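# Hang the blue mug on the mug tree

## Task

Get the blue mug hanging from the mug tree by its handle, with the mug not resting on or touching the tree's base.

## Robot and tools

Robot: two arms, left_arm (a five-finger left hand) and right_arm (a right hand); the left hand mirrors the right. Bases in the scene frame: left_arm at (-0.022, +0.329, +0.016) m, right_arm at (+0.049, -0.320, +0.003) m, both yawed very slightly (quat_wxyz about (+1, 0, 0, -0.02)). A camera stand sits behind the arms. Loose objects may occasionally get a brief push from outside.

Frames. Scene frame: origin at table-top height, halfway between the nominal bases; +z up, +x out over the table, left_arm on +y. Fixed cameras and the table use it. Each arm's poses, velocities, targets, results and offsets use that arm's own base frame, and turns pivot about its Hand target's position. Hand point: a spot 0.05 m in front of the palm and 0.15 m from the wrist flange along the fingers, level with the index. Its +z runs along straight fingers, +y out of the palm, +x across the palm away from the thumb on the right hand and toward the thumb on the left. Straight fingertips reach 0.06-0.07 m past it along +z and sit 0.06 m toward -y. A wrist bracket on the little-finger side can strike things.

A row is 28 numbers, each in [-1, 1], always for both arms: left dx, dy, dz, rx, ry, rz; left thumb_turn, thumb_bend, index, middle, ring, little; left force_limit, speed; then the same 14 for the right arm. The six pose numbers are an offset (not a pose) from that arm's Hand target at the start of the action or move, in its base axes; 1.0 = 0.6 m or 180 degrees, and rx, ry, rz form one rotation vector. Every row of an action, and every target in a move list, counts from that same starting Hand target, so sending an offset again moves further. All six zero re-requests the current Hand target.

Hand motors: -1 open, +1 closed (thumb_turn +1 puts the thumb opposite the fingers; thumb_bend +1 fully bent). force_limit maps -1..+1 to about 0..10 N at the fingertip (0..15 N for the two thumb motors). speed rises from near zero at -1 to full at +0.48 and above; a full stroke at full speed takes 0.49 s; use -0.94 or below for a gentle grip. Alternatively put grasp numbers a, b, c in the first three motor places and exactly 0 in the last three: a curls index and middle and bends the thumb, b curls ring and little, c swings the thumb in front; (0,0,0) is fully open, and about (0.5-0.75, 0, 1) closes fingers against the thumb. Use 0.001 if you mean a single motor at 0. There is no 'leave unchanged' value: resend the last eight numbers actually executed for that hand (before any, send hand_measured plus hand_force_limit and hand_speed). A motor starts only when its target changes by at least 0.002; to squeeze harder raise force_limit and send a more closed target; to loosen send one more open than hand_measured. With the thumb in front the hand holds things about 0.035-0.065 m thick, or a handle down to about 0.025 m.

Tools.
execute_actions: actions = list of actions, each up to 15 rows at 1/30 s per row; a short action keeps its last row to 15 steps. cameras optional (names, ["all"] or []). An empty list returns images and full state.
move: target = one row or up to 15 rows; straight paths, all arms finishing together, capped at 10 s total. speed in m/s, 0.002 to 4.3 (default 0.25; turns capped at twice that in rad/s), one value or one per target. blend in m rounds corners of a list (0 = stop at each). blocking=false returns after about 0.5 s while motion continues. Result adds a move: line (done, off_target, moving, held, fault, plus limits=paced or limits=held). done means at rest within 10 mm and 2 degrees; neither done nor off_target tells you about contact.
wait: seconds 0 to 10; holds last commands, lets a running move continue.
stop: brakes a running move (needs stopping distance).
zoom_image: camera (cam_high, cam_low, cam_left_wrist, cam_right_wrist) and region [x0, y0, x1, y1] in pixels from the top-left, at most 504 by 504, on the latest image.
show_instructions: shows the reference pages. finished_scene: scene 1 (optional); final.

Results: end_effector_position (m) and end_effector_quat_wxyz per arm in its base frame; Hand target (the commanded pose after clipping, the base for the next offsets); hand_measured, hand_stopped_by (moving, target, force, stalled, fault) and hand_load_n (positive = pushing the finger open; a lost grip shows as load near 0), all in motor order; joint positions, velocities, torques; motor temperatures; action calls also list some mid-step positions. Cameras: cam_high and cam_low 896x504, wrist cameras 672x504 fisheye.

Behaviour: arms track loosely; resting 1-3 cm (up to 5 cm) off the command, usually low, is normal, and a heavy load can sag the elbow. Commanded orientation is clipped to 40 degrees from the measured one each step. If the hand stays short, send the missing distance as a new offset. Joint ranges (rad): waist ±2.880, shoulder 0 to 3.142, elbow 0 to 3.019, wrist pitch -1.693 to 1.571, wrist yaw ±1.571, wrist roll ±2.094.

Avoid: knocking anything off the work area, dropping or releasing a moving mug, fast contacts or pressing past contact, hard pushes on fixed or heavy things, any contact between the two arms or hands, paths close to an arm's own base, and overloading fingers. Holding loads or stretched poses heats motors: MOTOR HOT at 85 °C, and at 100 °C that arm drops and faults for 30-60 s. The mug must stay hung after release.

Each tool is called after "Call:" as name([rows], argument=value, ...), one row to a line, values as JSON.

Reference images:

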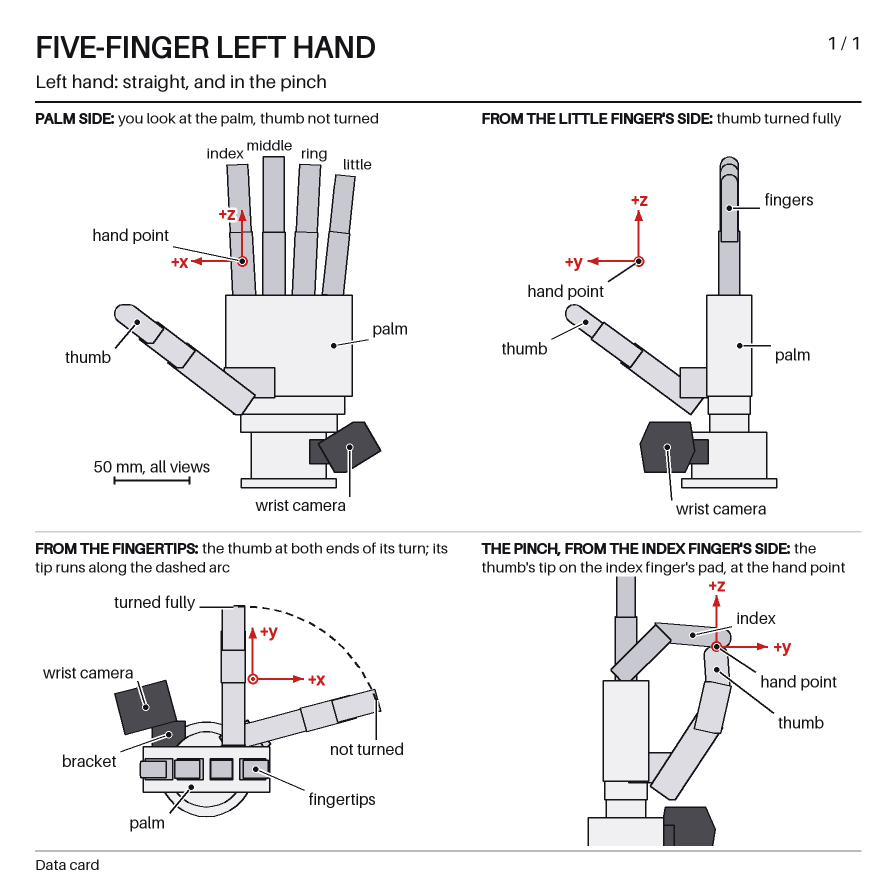

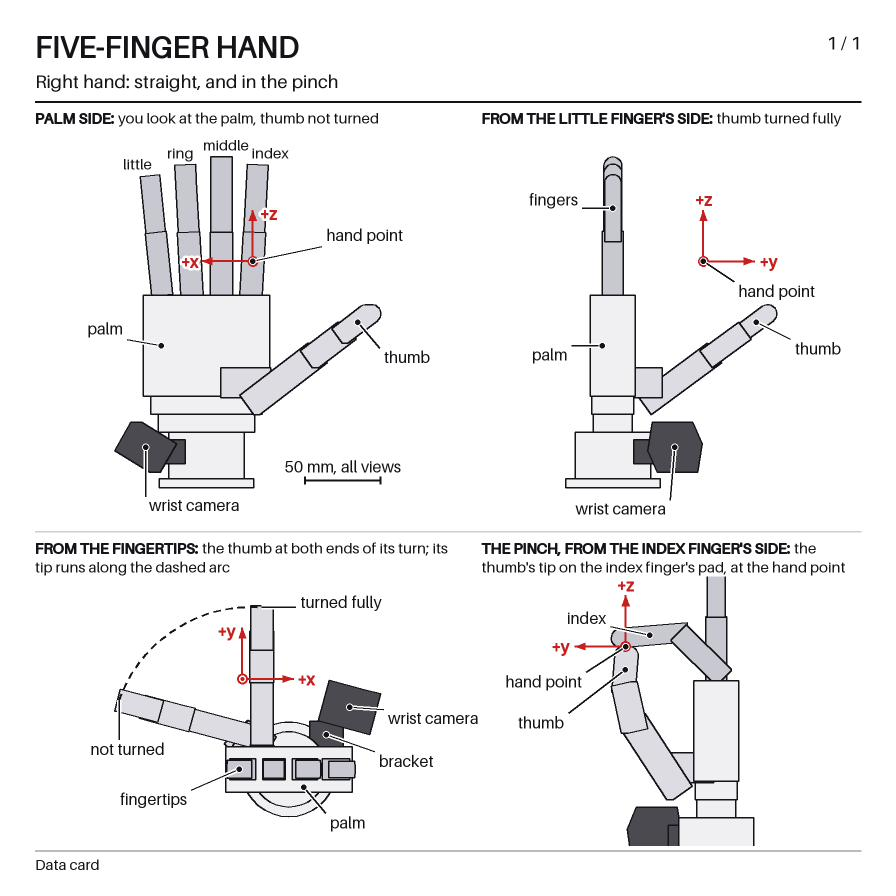

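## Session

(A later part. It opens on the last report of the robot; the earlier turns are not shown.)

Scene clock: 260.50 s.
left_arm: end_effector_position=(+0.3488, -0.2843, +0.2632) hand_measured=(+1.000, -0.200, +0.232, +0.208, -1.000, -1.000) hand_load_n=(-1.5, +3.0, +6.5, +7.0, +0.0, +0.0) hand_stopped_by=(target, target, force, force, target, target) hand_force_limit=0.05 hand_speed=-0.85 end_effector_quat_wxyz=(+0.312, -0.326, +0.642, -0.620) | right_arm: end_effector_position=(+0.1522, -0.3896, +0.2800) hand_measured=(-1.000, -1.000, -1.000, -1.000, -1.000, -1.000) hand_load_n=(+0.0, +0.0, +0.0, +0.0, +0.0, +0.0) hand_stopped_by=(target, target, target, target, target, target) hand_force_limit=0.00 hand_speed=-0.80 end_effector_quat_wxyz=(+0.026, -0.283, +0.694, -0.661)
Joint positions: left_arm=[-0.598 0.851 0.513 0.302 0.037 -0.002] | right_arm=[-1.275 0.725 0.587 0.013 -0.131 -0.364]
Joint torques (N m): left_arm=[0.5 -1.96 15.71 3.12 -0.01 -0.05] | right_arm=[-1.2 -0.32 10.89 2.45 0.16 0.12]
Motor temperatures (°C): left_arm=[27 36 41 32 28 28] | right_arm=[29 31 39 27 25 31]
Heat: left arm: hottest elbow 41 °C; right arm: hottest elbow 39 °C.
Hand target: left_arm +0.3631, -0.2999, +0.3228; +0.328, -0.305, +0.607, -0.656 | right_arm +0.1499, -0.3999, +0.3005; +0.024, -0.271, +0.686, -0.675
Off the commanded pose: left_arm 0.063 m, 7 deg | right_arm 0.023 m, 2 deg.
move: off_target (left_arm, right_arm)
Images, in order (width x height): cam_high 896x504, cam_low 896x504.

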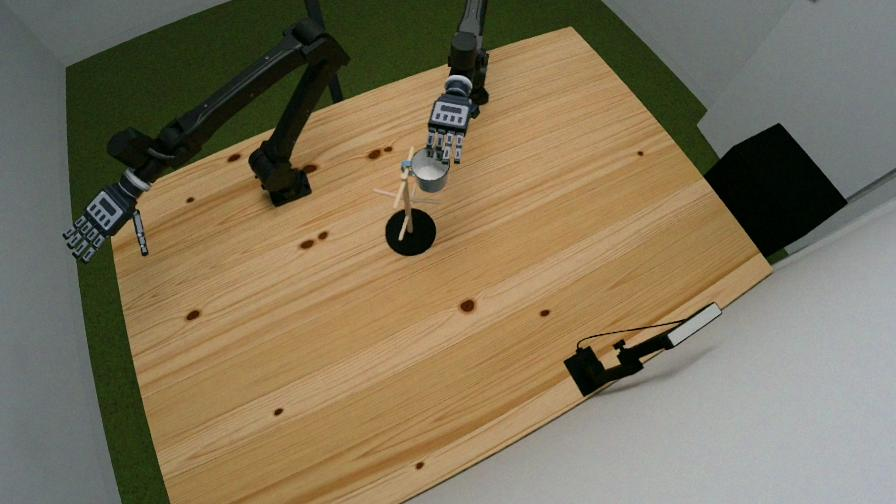

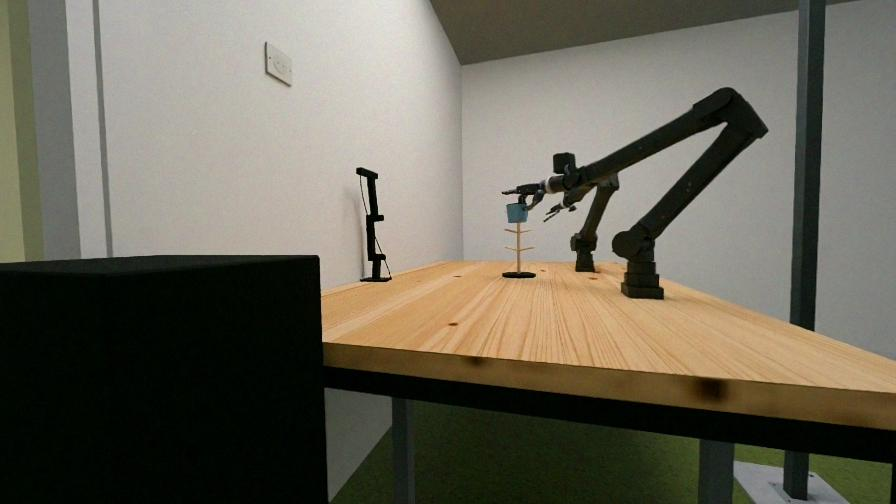

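Call:
move(target=[-0.033,0.0254,0.003,0,0,0,1,-0.2,0.56,0.56,-1,-1,0.05,-0.85,0,0,0,0,0,0,-1,-1,-1,-1,-1,-1,0,-0.8], speed=0.04, cameras=["cam_high","cam_low"])

Call:
zoom_image(camera="cam_high", region=[380, 110, 460, 190])

Call:
zoom_image(camera="cam_low", region=[490, 170, 570, 250])

Scene clock: 268.20 s.
left_arm: end_effector_position=(+0.3404, -0.2786, +0.2837) hand_measured=(+1.000, -0.200, +0.232, +0.208, -1.000, -1.000) hand_load_n=(-1.5, +3.0, +6.5, +7.0, +0.0, +0.0) hand_stopped_by=(target, target, force, force, target, target) hand_force_limit=0.05 hand_speed=-0.85 end_effector_quat_wxyz=(+0.319, -0.319, +0.629, -0.633) | right_arm: end_effector_position=(+0.1522, -0.3896, +0.2800) hand_measured=(-1.000, -1.000, -1.000, -1.000, -1.000, -1.000) hand_load_n=(+0.0, +0.0, +0.0, +0.0, +0.0, +0.0) hand_stopped_by=(target, target, target, target, target, target) hand_force_limit=0.00 hand_speed=-0.80 end_effector_quat_wxyz=(+0.026, -0.283, +0.694, -0.661)
Joint positions: left_arm=[-0.598 0.79 0.513 0.281 0.037 -0.002] | right_arm=[-1.275 0.725 0.587 0.013 -0.131 -0.364]
Joint torques (N m): left_arm=[0.44 -2.96 13.64 1.91 0.12 -0.02] | right_arm=[-1.26 -0.32 10.91 2.44 0.15 0.12]
Heat: left arm: hottest elbow 41 °C; right arm: hottest elbow 39 °C.
Hand target: left_arm +0.3433, -0.2847, +0.3246; +0.328, -0.305, +0.607, -0.656 | right_arm +0.1499, -0.3999, +0.3005; +0.024, -0.271, +0.686, -0.675
Off the commanded pose: left_arm 0.041 m, 4 deg | right_arm 0.023 m, 2 deg.
move: off_target (left_arm, right_arm)
Images, in order (width x height): cam_high 896x504, cam_low 896x504.

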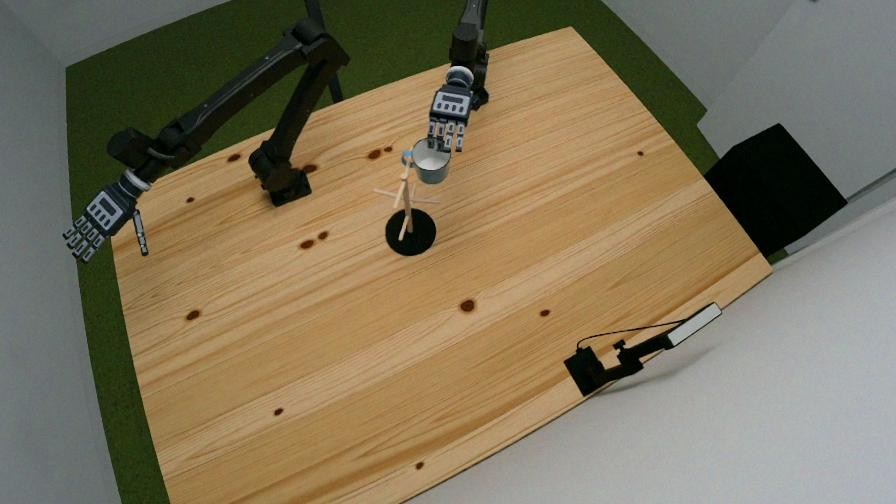

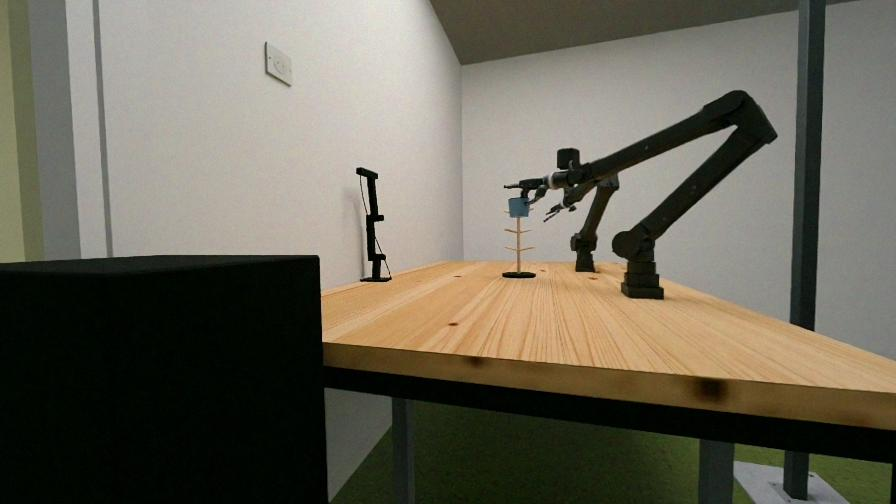

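Scaled by 6.300 from the camera's 896x504 image, which has a finer 1280x720 frame.

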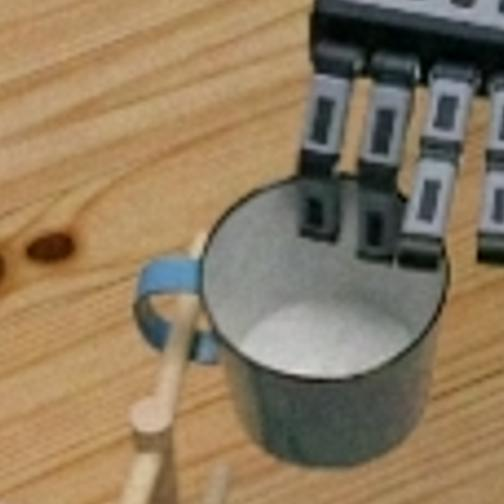

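Scaled by 6.300 from the camera's 896x504 image, which has a finer 1280x720 frame.

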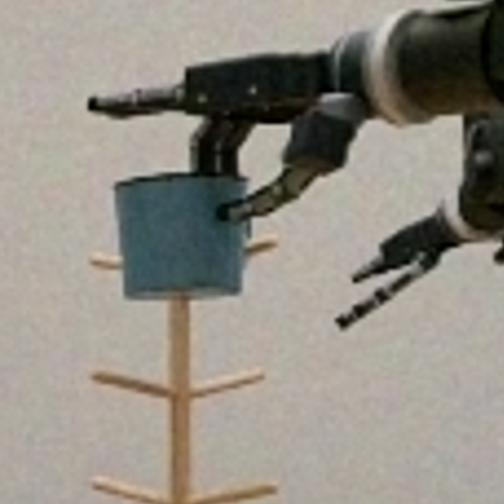

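Call:
move(target=[-0.0132,0.0102,-0.033,0,0,0,1,-0.2,0.56,0.56,-1,-1,0.05,-0.85,0,0,0,0,0,0,-1,-1,-1,-1,-1,-1,0,-0.8], speed=0.04, cameras=["cam_high","cam_low"])

Call:
zoom_image(camera="cam_high", region=[380, 110, 460, 190])

Call:
zoom_image(camera="cam_low", region=[490, 170, 570, 250])

Scene clock: 270.37 s.
left_arm: end_effector_position=(+0.3372, -0.2764, +0.2820) hand_measured=(+1.000, -0.200, +0.232, +0.208, -1.000, -1.000) hand_load_n=(-1.5, +3.0, +6.5, +7.0, +0.0, +0.0) hand_stopped_by=(target, target, force, force, target, target) hand_force_limit=0.05 hand_speed=-0.85 end_effector_quat_wxyz=(+0.320, -0.317, +0.626, -0.636) | right_arm: end_effector_position=(+0.1522, -0.3896, +0.2800) hand_measured=(-1.000, -1.000, -1.000, -1.000, -1.000, -1.000) hand_load_n=(-0.5, +0.0, +0.0, +0.0, +0.0, +0.0) hand_stopped_by=(target, target, target, target, target, target) hand_force_limit=0.00 hand_speed=-0.80 end_effector_quat_wxyz=(+0.026, -0.283, +0.694, -0.661)
Joint positions: left_arm=[-0.598 0.777 0.496 0.295 0.037 -0.002] | right_arm=[-1.275 0.725 0.587 0.013 -0.131 -0.364]
Joint torques (N m): left_arm=[0.38 -2.84 9.87 3.07 0.23 0] | right_arm=[-1.26 -0.38 10.88 2.45 0.16 0.12]
Heat: left arm: hottest elbow 41 °C; right arm: hottest elbow 39 °C.
Hand target: left_arm +0.3354, -0.2786, +0.3046; +0.328, -0.305, +0.607, -0.656 | right_arm +0.1499, -0.3999, +0.3005; +0.024, -0.271, +0.686, -0.675
Off the commanded pose: left_arm 0.023 m, 4 deg | right_arm 0.023 m, 2 deg.
move: off_target (left_arm, right_arm)
Images, in order (width x height): cam_high 896x504, cam_low 896x504.

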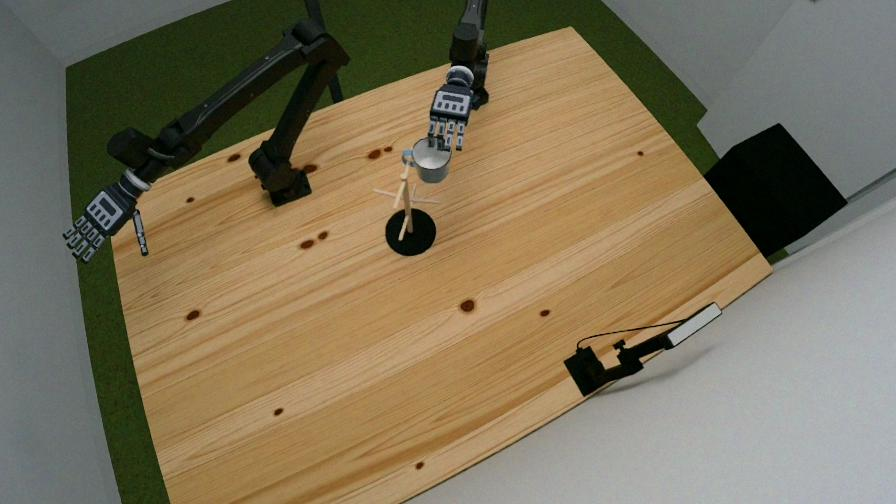

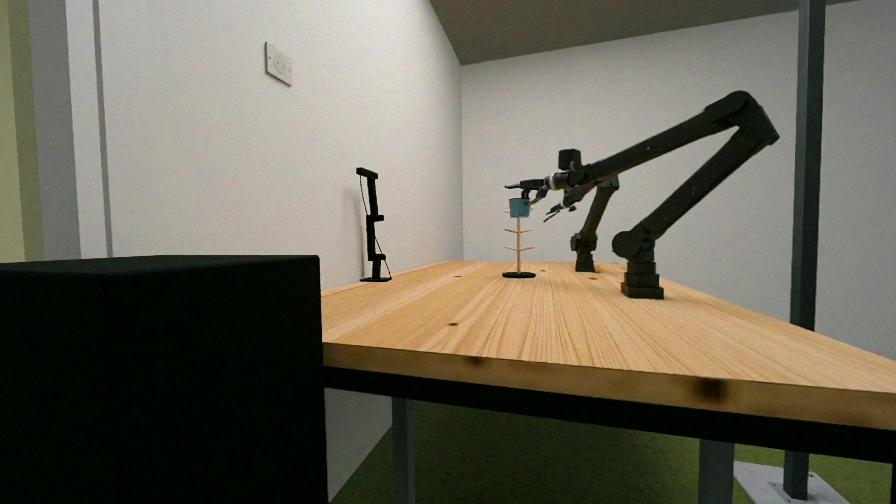

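Scaled by 6.300 from the camera's 896x504 image, which has a finer 1280x720 frame.

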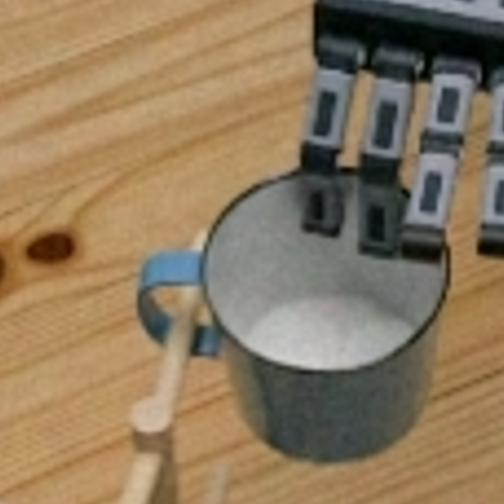

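Scaled by 6.300 from the camera's 896x504 image, which has a finer 1280x720 frame.

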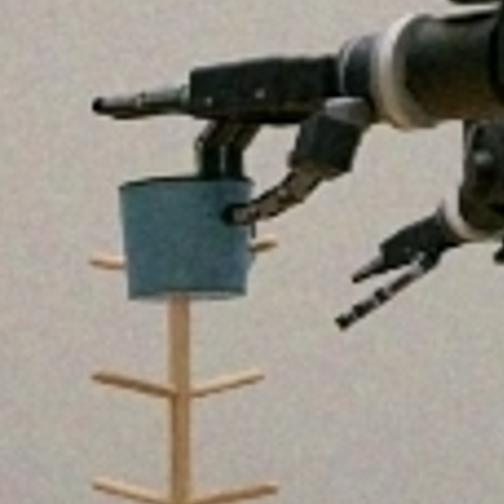

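Call:
move(target=[-0.008,0.006,-0.03,0,0,0,1,-0.2,0.56,0.56,-1,-1,0.05,-0.85,0,0,0,0,0,0,-1,-1,-1,-1,-1,-1,0,-0.8], speed=0.04)

Scene clock: 272.00 s.
left_arm: end_effector_position=(+0.3318, -0.2727, +0.2649) hand_measured=(+1.000, -0.200, +0.232, +0.208, -1.000, -1.000) hand_load_n=(-1.5, +3.0, +6.5, +7.0, +0.0, +0.0) hand_stopped_by=(target, target, force, force, target, target) hand_force_limit=0.05 hand_speed=-0.85 end_effector_quat_wxyz=(+0.321, -0.317, +0.626, -0.636) | right_arm: end_effector_position=(+0.1522, -0.3896, +0.2800) hand_measured=(-1.000, -1.000, -1.000, -1.000, -1.000, -1.000) hand_load_n=(-0.5, +0.0, +0.0, +0.0, -0.5, +0.0) hand_stopped_by=(target, target, target, target, target, target) hand_force_limit=0.00 hand_speed=-0.80 end_effector_quat_wxyz=(+0.026, -0.283, +0.694, -0.661)
Joint positions: left_arm=[-0.598 0.772 0.446 0.342 0.037 -0.002] | right_arm=[-1.275 0.725 0.587 0.013 -0.131 -0.364]
Joint torques (N m): left_arm=[0.97 -2.26 9.7 3.11 0.24 -0.07] | right_arm=[-1.2 -0.26 10.91 2.44 0.16 0.11]
Heat: left arm: hottest elbow 41 °C; right arm: hottest elbow 39 °C.
Hand target: left_arm +0.3306, -0.2749, +0.2868; +0.328, -0.305, +0.607, -0.656 | right_arm +0.1499, -0.3999, +0.3005; +0.024, -0.271, +0.686, -0.675
Off the commanded pose: left_arm 0.022 m, 4 deg | right_arm 0.023 m, 2 deg.
move: off_target (left_arm, right_arm)

Call:
move(target=[-0.0042,-0.0058,-0.021,-0.0894,0.0659,-0.0017,1,-0.2,0.56,0.56,-1,-1,0.05,-0.85,0,0,0,0,0,0,-1,-1,-1,-1,-1,-1,0,-0.8], speed=0.12, cameras=["cam_high","cam_low"])

Call:
zoom_image(camera="cam_high", region=[380, 110, 460, 190])

Call:
zoom_image(camera="cam_low", region=[490, 170, 570, 250])

Scene clock: 281.17 s.
left_arm: end_effector_position=(+0.3255, -0.2772, +0.2570) hand_measured=(+1.000, -0.200, +0.232, +0.208, -1.000, -1.000) hand_load_n=(-1.5, +3.0, +7.0, +6.0, +0.0, +0.0) hand_stopped_by=(target, target, force, force, target, target) hand_force_limit=0.05 hand_speed=-0.85 end_effector_quat_wxyz=(-0.218, +0.416, -0.560, +0.683) | right_arm: end_effector_position=(+0.1522, -0.3896, +0.2800) hand_measured=(-1.000, -1.000, -1.000, -1.000, -1.000, -1.000) hand_load_n=(-0.5, +0.0, +0.0, +0.0, +0.0, +0.0) hand_stopped_by=(target, target, target, target, target, target) hand_force_limit=0.00 hand_speed=-0.80 end_effector_quat_wxyz=(+0.026, -0.283, +0.694, -0.661)
Joint positions: left_arm=[-0.564 0.8 0.389 0.439 0.058 -0.331] | right_arm=[-1.275 0.725 0.587 0.013 -0.131 -0.364]
Joint torques (N m): left_arm=[2.32 -0.79 9.78 3.12 0.34 -0.29] | right_arm=[-1.14 -0.32 10.88 2.43 0.16 0.12]
Heat: left arm: hottest elbow 40 °C; right arm: hottest elbow 39 °C.
Hand target: left_arm +0.3282, -0.2784, +0.2741; -0.216, +0.412, -0.541, +0.701 | right_arm +0.1499, -0.3999, +0.3005; +0.024, -0.271, +0.686, -0.675
Off the commanded pose: left_arm 0.017 m, 3 deg | right_arm 0.023 m, 2 deg.
move: off_target (left_arm, right_arm)
Images, in order (width x height): cam_high 896x504, cam_low 896x504.

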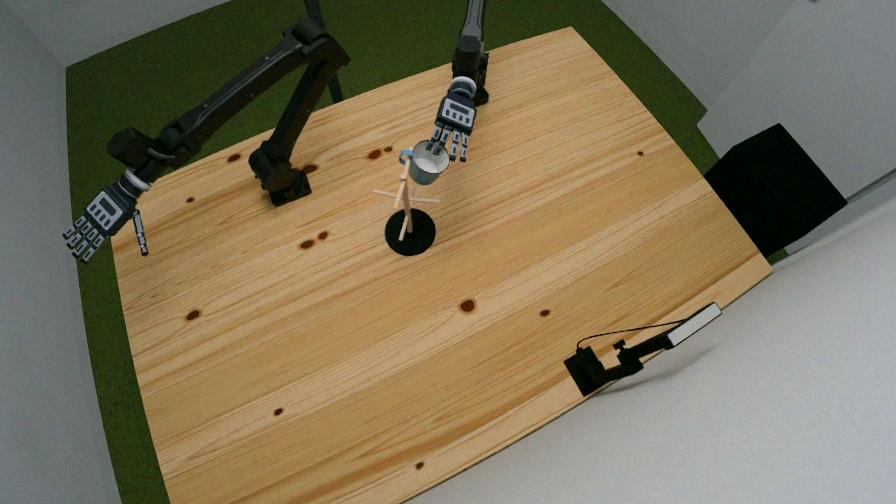

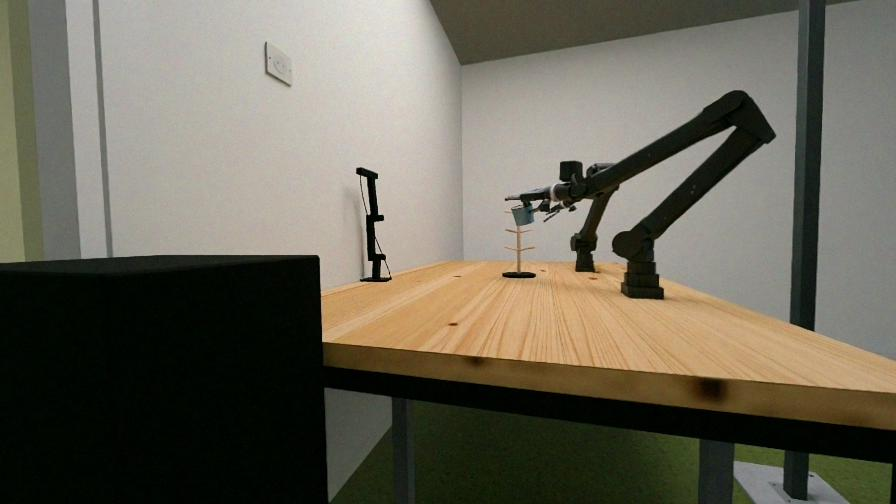

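Scaled by 6.300 from the camera's 896x504 image, which has a finer 1280x720 frame.

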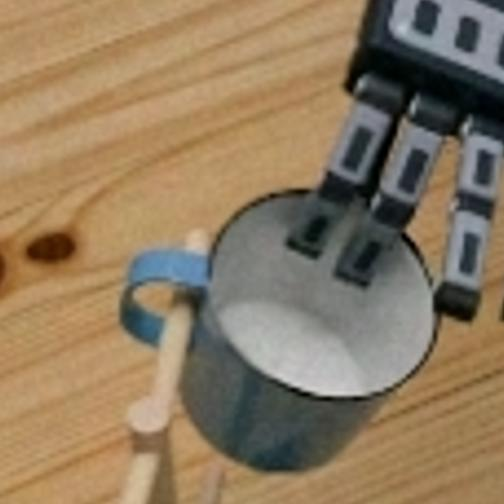

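Scaled by 6.300 from the camera's 896x504 image, which has a finer 1280x720 frame.

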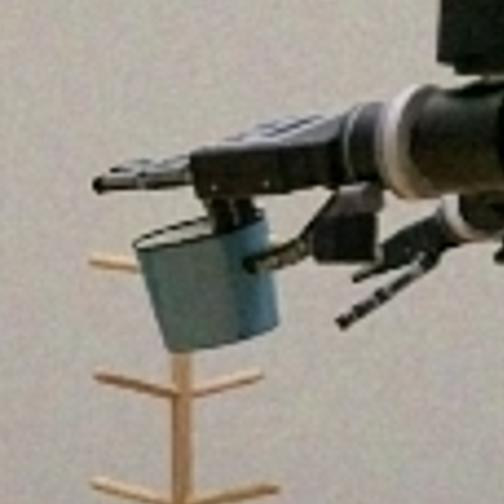

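Call:
move(target=[-0.004,-0.0054,-0.0283,-0.0901,0.0645,-0.0083,1,-0.2,0.56,0.56,-1,-1,0.05,-0.85,0,0,0,0,0,0,-1,-1,-1,-1,-1,-1,0,-0.8], speed=0.12, cameras=["cam_high","cam_low"])

Call:
zoom_image(camera="cam_high", region=[380, 110, 460, 190])

Call:
zoom_image(camera="cam_low", region=[490, 170, 570, 250])

Scene clock: 285.20 s.
left_arm: end_effector_position=(+0.3229, -0.2816, +0.2398) hand_measured=(+1.000, -0.200, +0.232, +0.208, -1.000, -1.000) hand_load_n=(-1.5, +3.5, +7.5, +4.0, +0.0, +0.0) hand_stopped_by=(target, target, force, force, target, target) hand_force_limit=0.05 hand_speed=-0.85 end_effector_quat_wxyz=(-0.096, +0.507, -0.480, +0.710) | right_arm: end_effector_position=(+0.1522, -0.3896, +0.2800) hand_measured=(-1.000, -1.000, -1.000, -1.000, -1.000, -1.000) hand_load_n=(+0.0, +0.0, +0.0, -0.5, +0.0, +0.0) hand_stopped_by=(target, target, target, target, target, target) hand_force_limit=0.00 hand_speed=-0.80 end_effector_quat_wxyz=(+0.026, -0.283, +0.694, -0.661)
Joint positions: left_arm=[-0.528 0.897 0.32 0.603 0.095 -0.68] | right_arm=[-1.275 0.725 0.587 0.013 -0.131 -0.364]
Joint torques (N m): left_arm=[2.14 -2.02 9.18 3.08 0.35 -0.28] | right_arm=[-1.2 -0.38 10.86 2.47 0.15 0.12]
Heat: left arm: hottest elbow 40 °C; right arm: hottest elbow 39 °C.
Hand target: left_arm +0.3258, -0.2816, +0.2570; -0.091, +0.500, -0.461, +0.727 | right_arm +0.1499, -0.3999, +0.3005; +0.024, -0.271, +0.686, -0.675
Off the commanded pose: left_arm 0.018 m, 3 deg | right_arm 0.023 m, 2 deg.
move: off_target (left_arm, right_arm)
Images, in order (width x height): cam_high 896x504, cam_low 896x504.

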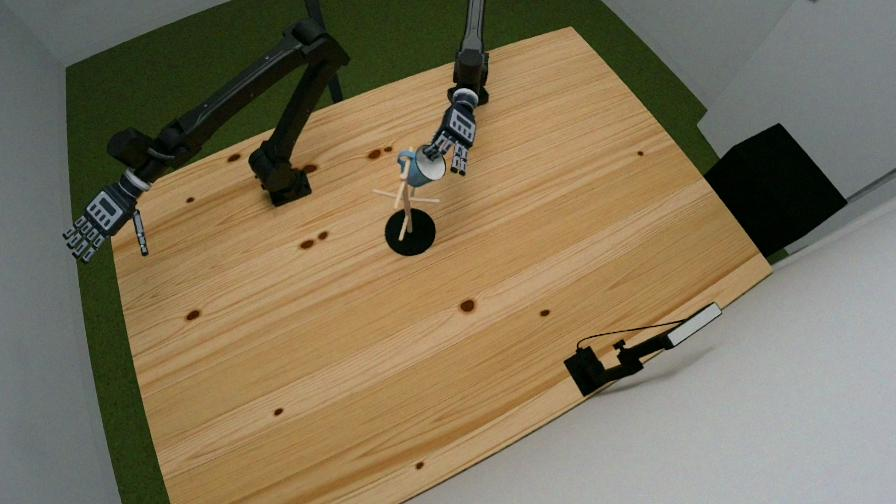

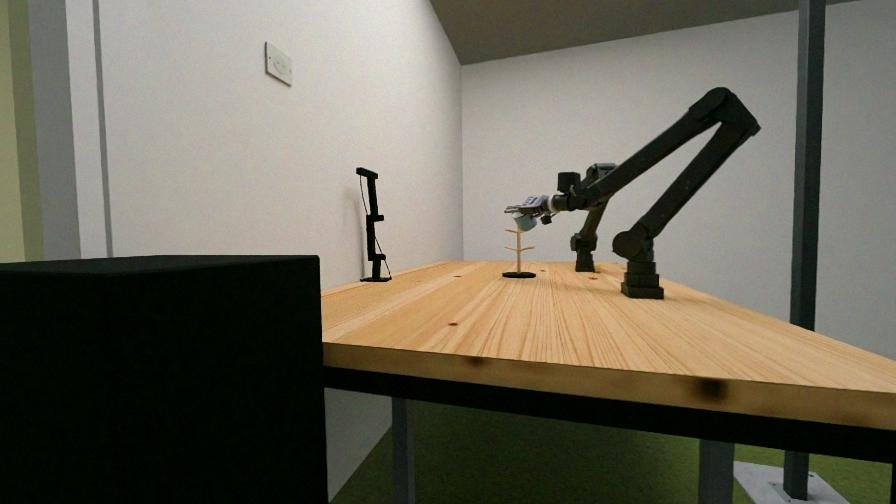

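Scaled by 6.300 from the camera's 896x504 image, which has a finer 1280x720 frame.

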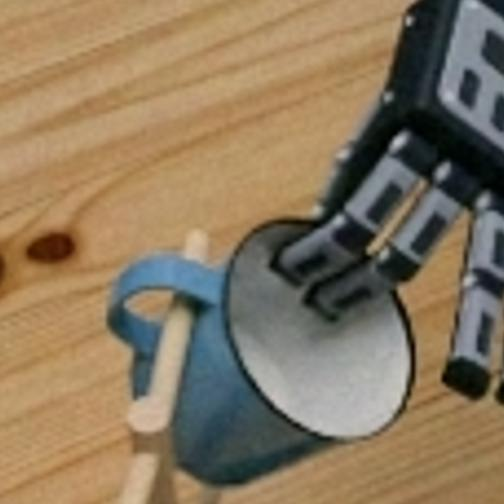

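Scaled by 6.300 from the camera's 896x504 image, which has a finer 1280x720 frame.

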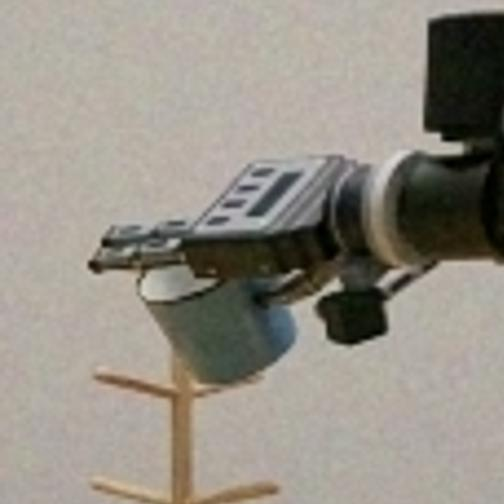

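Call:
move(target=[-0.0082,-0.0168,-0.0133,-0.0901,0.0645,-0.0083,1,-0.2,0.56,0.56,-1,-1,0.05,-0.85,0,0,0,0,0,0,-1,-1,-1,-1,-1,-1,0,-0.8], speed=0.12, cameras=["cam_high","cam_low"])

Call:
zoom_image(camera="cam_high", region=[380, 110, 460, 190])

Call:
zoom_image(camera="cam_low", region=[490, 170, 570, 250])

Scene clock: 289.67 s.
left_arm: end_effector_position=(+0.3222, -0.2873, +0.2308) hand_measured=(+1.000, -0.200, +0.232, +0.208, -1.000, -1.000) hand_load_n=(-1.0, +4.0, +7.5, +3.5, +0.0, +0.0) hand_stopped_by=(target, target, force, force, target, target) hand_force_limit=0.05 hand_speed=-0.85 end_effector_quat_wxyz=(+0.024, +0.585, -0.383, +0.715) | right_arm: end_effector_position=(+0.1522, -0.3896, +0.2800) hand_measured=(-1.000, -1.000, -1.000, -1.000, -1.000, -1.000) hand_load_n=(+0.0, +0.0, +0.0, -0.5, +0.0, +0.0) hand_stopped_by=(target, target, target, target, target, target) hand_force_limit=0.00 hand_speed=-0.80 end_effector_quat_wxyz=(+0.026, -0.283, +0.694, -0.661)
Joint positions: left_arm=[-0.535 1.015 0.272 0.765 0.078 -1.026] | right_arm=[-1.275 0.725 0.587 0.013 -0.131 -0.364]
Joint torques (N m): left_arm=[-0.62 -2.78 8.17 3.26 -0.03 -0.37] | right_arm=[-1.2 -0.26 10.91 2.45 0.16 0.12]
Heat: left arm: hottest elbow 40 °C; right arm: hottest elbow 39 °C.
Hand target: left_arm +0.3207, -0.2917, +0.2492; +0.037, +0.572, -0.367, +0.732 | right_arm +0.1499, -0.3999, +0.3005; +0.024, -0.271, +0.686, -0.675
Off the commanded pose: left_arm 0.019 m, 3 deg | right_arm 0.023 m, 2 deg.
move: off_target (left_arm, right_arm)
Images, in order (width x height): cam_high 896x504, cam_low 896x504.

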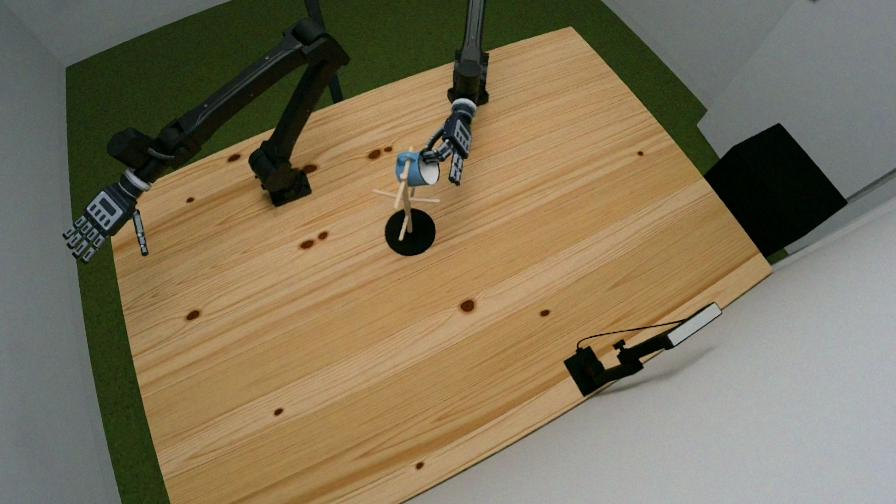

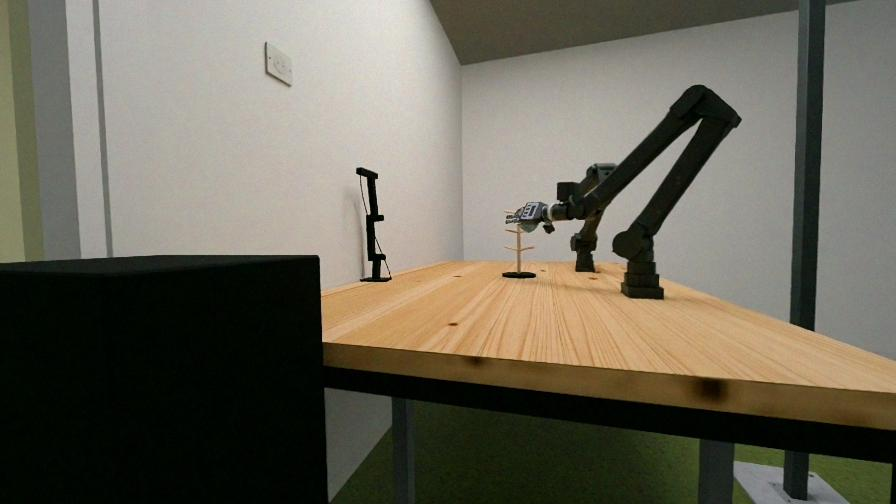

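Scaled by 6.300 from the camera's 896x504 image, which has a finer 1280x720 frame.

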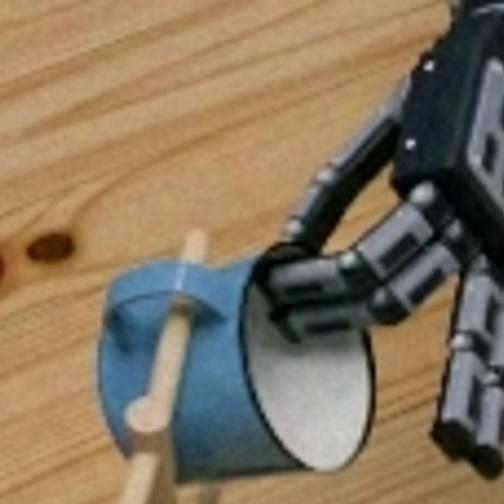

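Scaled by 6.300 from the camera's 896x504 image, which has a finer 1280x720 frame.

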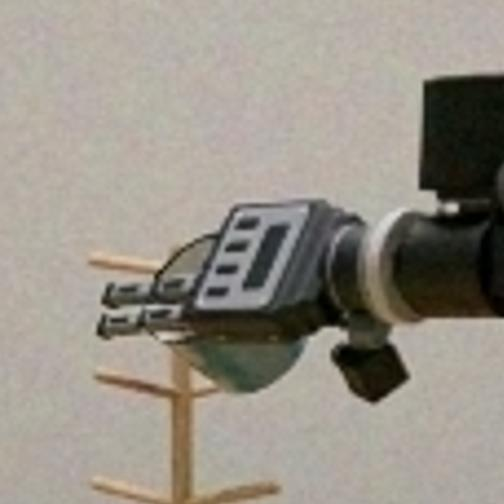

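Call:
move(target=[-0.0124,-0.0168,-0.0083,-0.0675,0.0483,-0.0064,1,-0.2,0.56,0.56,-1,-1,0.05,-0.85,0,0,0,0,0,0,-1,-1,-1,-1,-1,-1,0,-0.8], speed=0.1, cameras=["cam_high","cam_low"])

Call:
zoom_image(camera="cam_high", region=[380, 110, 460, 190])

Call:
zoom_image(camera="cam_low", region=[490, 170, 570, 250])

Scene clock: 298.37 s.
left_arm: end_effector_position=(+0.3152, -0.2979, +0.2244) hand_measured=(+1.000, -0.202, +0.232, +0.208, -1.000, -1.000) hand_load_n=(-0.5, +5.5, +7.0, +2.5, +0.0, +0.0) hand_stopped_by=(target, target, force, force, target, target) hand_force_limit=0.05 hand_speed=-0.85 end_effector_quat_wxyz=(+0.115, +0.631, -0.305, +0.704) | right_arm: end_effector_position=(+0.1522, -0.3896, +0.2800) hand_measured=(-1.000, -1.000, -1.000, -1.000, -1.000, -1.000) hand_load_n=(+0.0, +0.0, +0.0, +0.0, +0.0, +0.0) hand_stopped_by=(target, target, target, target, target, target) hand_force_limit=0.00 hand_speed=-0.80 end_effector_quat_wxyz=(+0.026, -0.283, +0.694, -0.661)
Joint positions: left_arm=[-0.593 1.116 0.24 0.894 0.02 -1.283] | right_arm=[-1.275 0.725 0.587 0.013 -0.131 -0.364]
Joint torques (N m): left_arm=[0.38 -3.02 7.54 3.17 0.05 -0.39] | right_arm=[-1.2 -0.38 10.88 2.44 0.16 0.12]
Heat: left arm: hottest elbow 39 °C; right arm: hottest elbow 40 °C.
Hand target: left_arm +0.3134, -0.3018, +0.2443; +0.132, +0.615, -0.290, +0.721 | right_arm +0.1499, -0.3999, +0.3005; +0.024, -0.271, +0.686, -0.675
Off the commanded pose: left_arm 0.020 m, 4 deg | right_arm 0.023 m, 2 deg.
move: off_target (left_arm, right_arm)
Images, in order (width x height): cam_high 896x504, cam_low 896x504.

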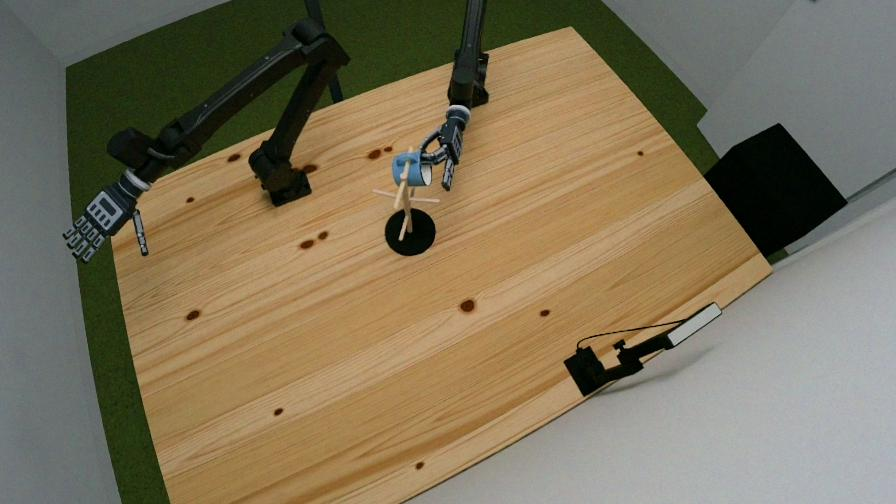

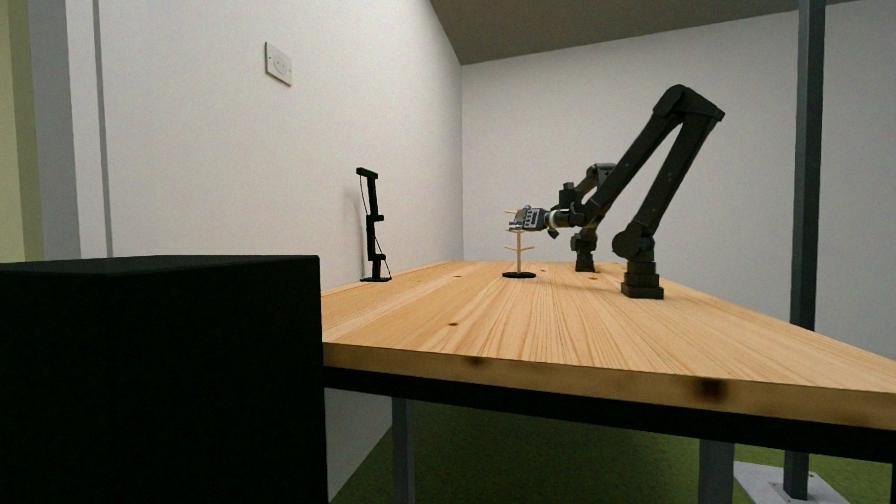

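Scaled by 6.300 from the camera's 896x504 image, which has a finer 1280x720 frame.

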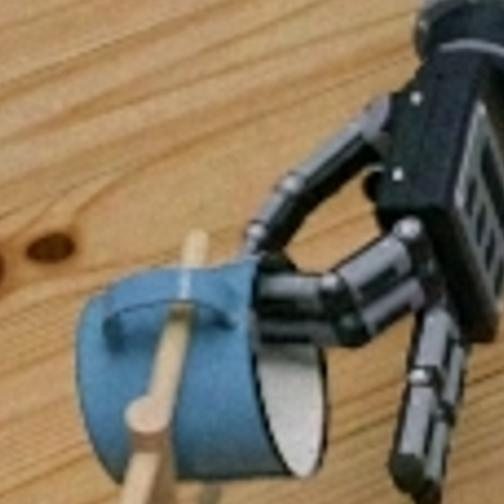

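Scaled by 6.300 from the camera's 896x504 image, which has a finer 1280x720 frame.

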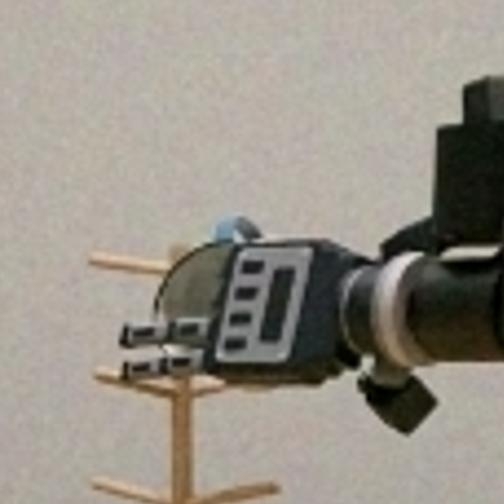

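Call:
move(target=[0,0,-0.0133,0,0,0,1,-0.2,0.56,0.56,-1,-1,0.05,-0.85,0,0,0,0,0,0,-1,-1,-1,-1,-1,-1,0,-0.8], speed=0.04, cameras=["cam_high","cam_low"])

Call:
zoom_image(camera="cam_low", region=[500, 190, 550, 240])

Call:
zoom_image(camera="cam_high", region=[380, 110, 460, 190])

Scene clock: 301.00 s.
left_arm: end_effector_position=(+0.3155, -0.2990, +0.2220) hand_measured=(+1.000, -0.202, +0.232, +0.208, -1.000, -1.000) hand_load_n=(-0.5, +5.0, +6.5, +3.5, +0.0, +0.5) hand_stopped_by=(target, target, force, force, target, target) hand_force_limit=0.05 hand_speed=-0.85 end_effector_quat_wxyz=(+0.118, +0.627, -0.302, +0.708) | right_arm: end_effector_position=(+0.1522, -0.3896, +0.2800) hand_measured=(-1.000, -1.000, -1.000, -1.000, -1.000, -1.000) hand_load_n=(+0.0, +0.0, +0.0, +0.0, +0.0, +0.0) hand_stopped_by=(target, target, target, target, target, target) hand_force_limit=0.00 hand_speed=-0.80 end_effector_quat_wxyz=(+0.026, -0.283, +0.694, -0.661)
Joint positions: left_arm=[-0.596 1.153 0.235 0.949 0.019 -1.288] | right_arm=[-1.275 0.725 0.587 0.013 -0.131 -0.364]
Joint torques (N m): left_arm=[0.21 -3.43 7.1 3.18 0.02 -0.33] | right_arm=[-1.14 -0.38 10.88 2.43 0.16 0.12]
Heat: left arm: hottest elbow 39 °C; right arm: hottest elbow 40 °C.
Hand target: left_arm +0.3133, -0.3018, +0.2363; +0.132, +0.615, -0.290, +0.721 | right_arm +0.1499, -0.3999, +0.3005; +0.024, -0.271, +0.686, -0.675
Off the commanded pose: left_arm 0.015 m, 3 deg | right_arm 0.023 m, 2 deg.
move: off_target (left_arm, right_arm)
Images, in order (width x height): cam_high 896x504, cam_low 896x504.

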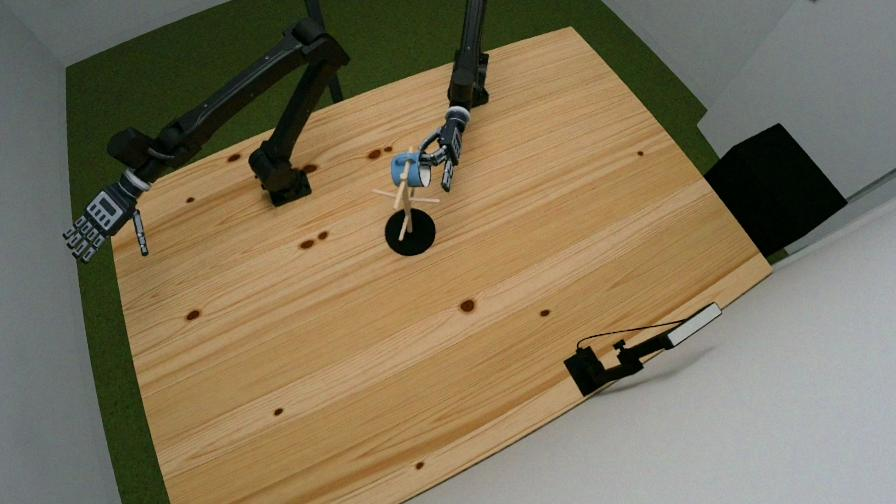

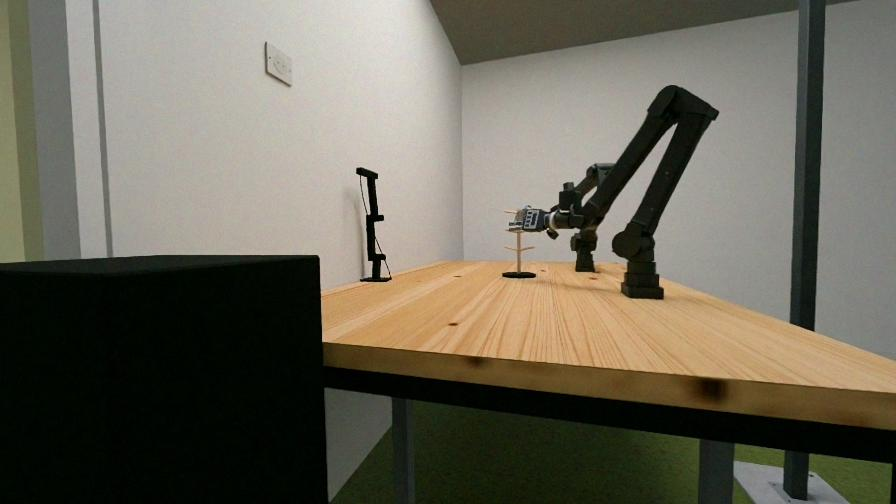

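Scaled by 10.080 from the camera's 896x504 image, which has a finer 1280x720 frame.

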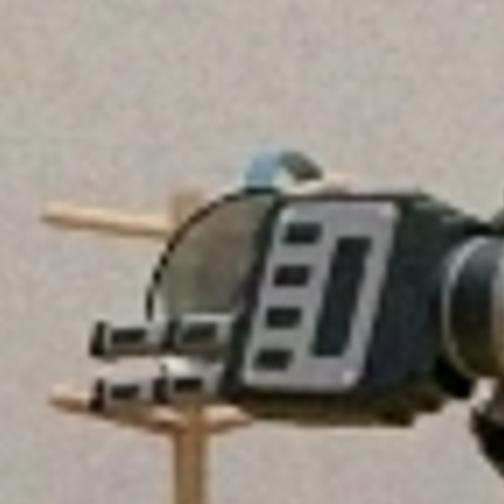

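Scaled by 6.300 from the camera's 896x504 image, which has a finer 1280x720 frame.

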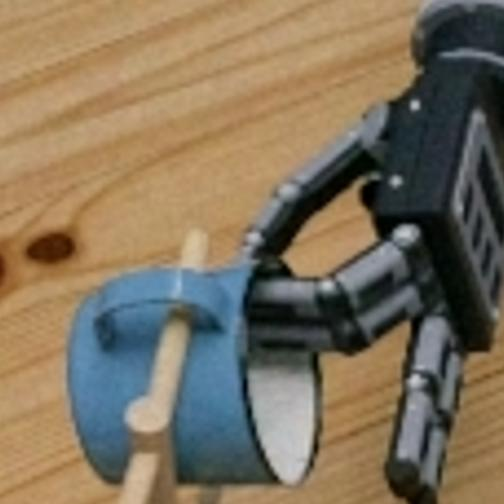

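Call:
move(target=[0,0,-0.0167,0,0,0,1,-0.2,0.56,0.56,-1,-1,0.05,-0.85,0,0,0,0,0,0,-1,-1,-1,-1,-1,-1,0,-0.8], speed=0.04)

Scene clock: 302.80 s.
left_arm: end_effector_position=(+0.3155, -0.2990, +0.2128) hand_measured=(+1.000, -0.202, +0.232, +0.208, -1.000, -1.000) hand_load_n=(-0.5, +5.0, +6.5, +3.5, +0.0, +0.0) hand_stopped_by=(target, target, force, force, target, target) hand_force_limit=0.05 hand_speed=-0.85 end_effector_quat_wxyz=(+0.119, +0.626, -0.302, +0.709) | right_arm: end_effector_position=(+0.1522, -0.3896, +0.2800) hand_measured=(-1.000, -1.000, -1.000, -1.000, -1.000, -1.000) hand_load_n=(+0.0, +0.0, +0.0, +0.0, +0.0, +0.0) hand_stopped_by=(target, target, target, target, target, target) hand_force_limit=0.00 hand_speed=-0.80 end_effector_quat_wxyz=(+0.026, -0.283, +0.694, -0.661)
Joint positions: left_arm=[-0.596 1.205 0.225 1.015 0.019 -1.288] | right_arm=[-1.275 0.725 0.587 0.013 -0.131 -0.364]
Joint torques (N m): left_arm=[0.67 -3.14 6.38 2.89 -0.01 -0.31] | right_arm=[-1.32 -0.26 10.88 2.44 0.16 0.11]
Heat: left arm: hottest elbow 39 °C; right arm: hottest elbow 40 °C.
Hand target: left_arm +0.3133, -0.3018, +0.2263; +0.132, +0.615, -0.290, +0.721 | right_arm +0.1499, -0.3999, +0.3005; +0.024, -0.271, +0.686, -0.675
Off the commanded pose: left_arm 0.014 m, 3 deg | right_arm 0.023 m, 2 deg.
move: off_target (left_arm, right_arm)


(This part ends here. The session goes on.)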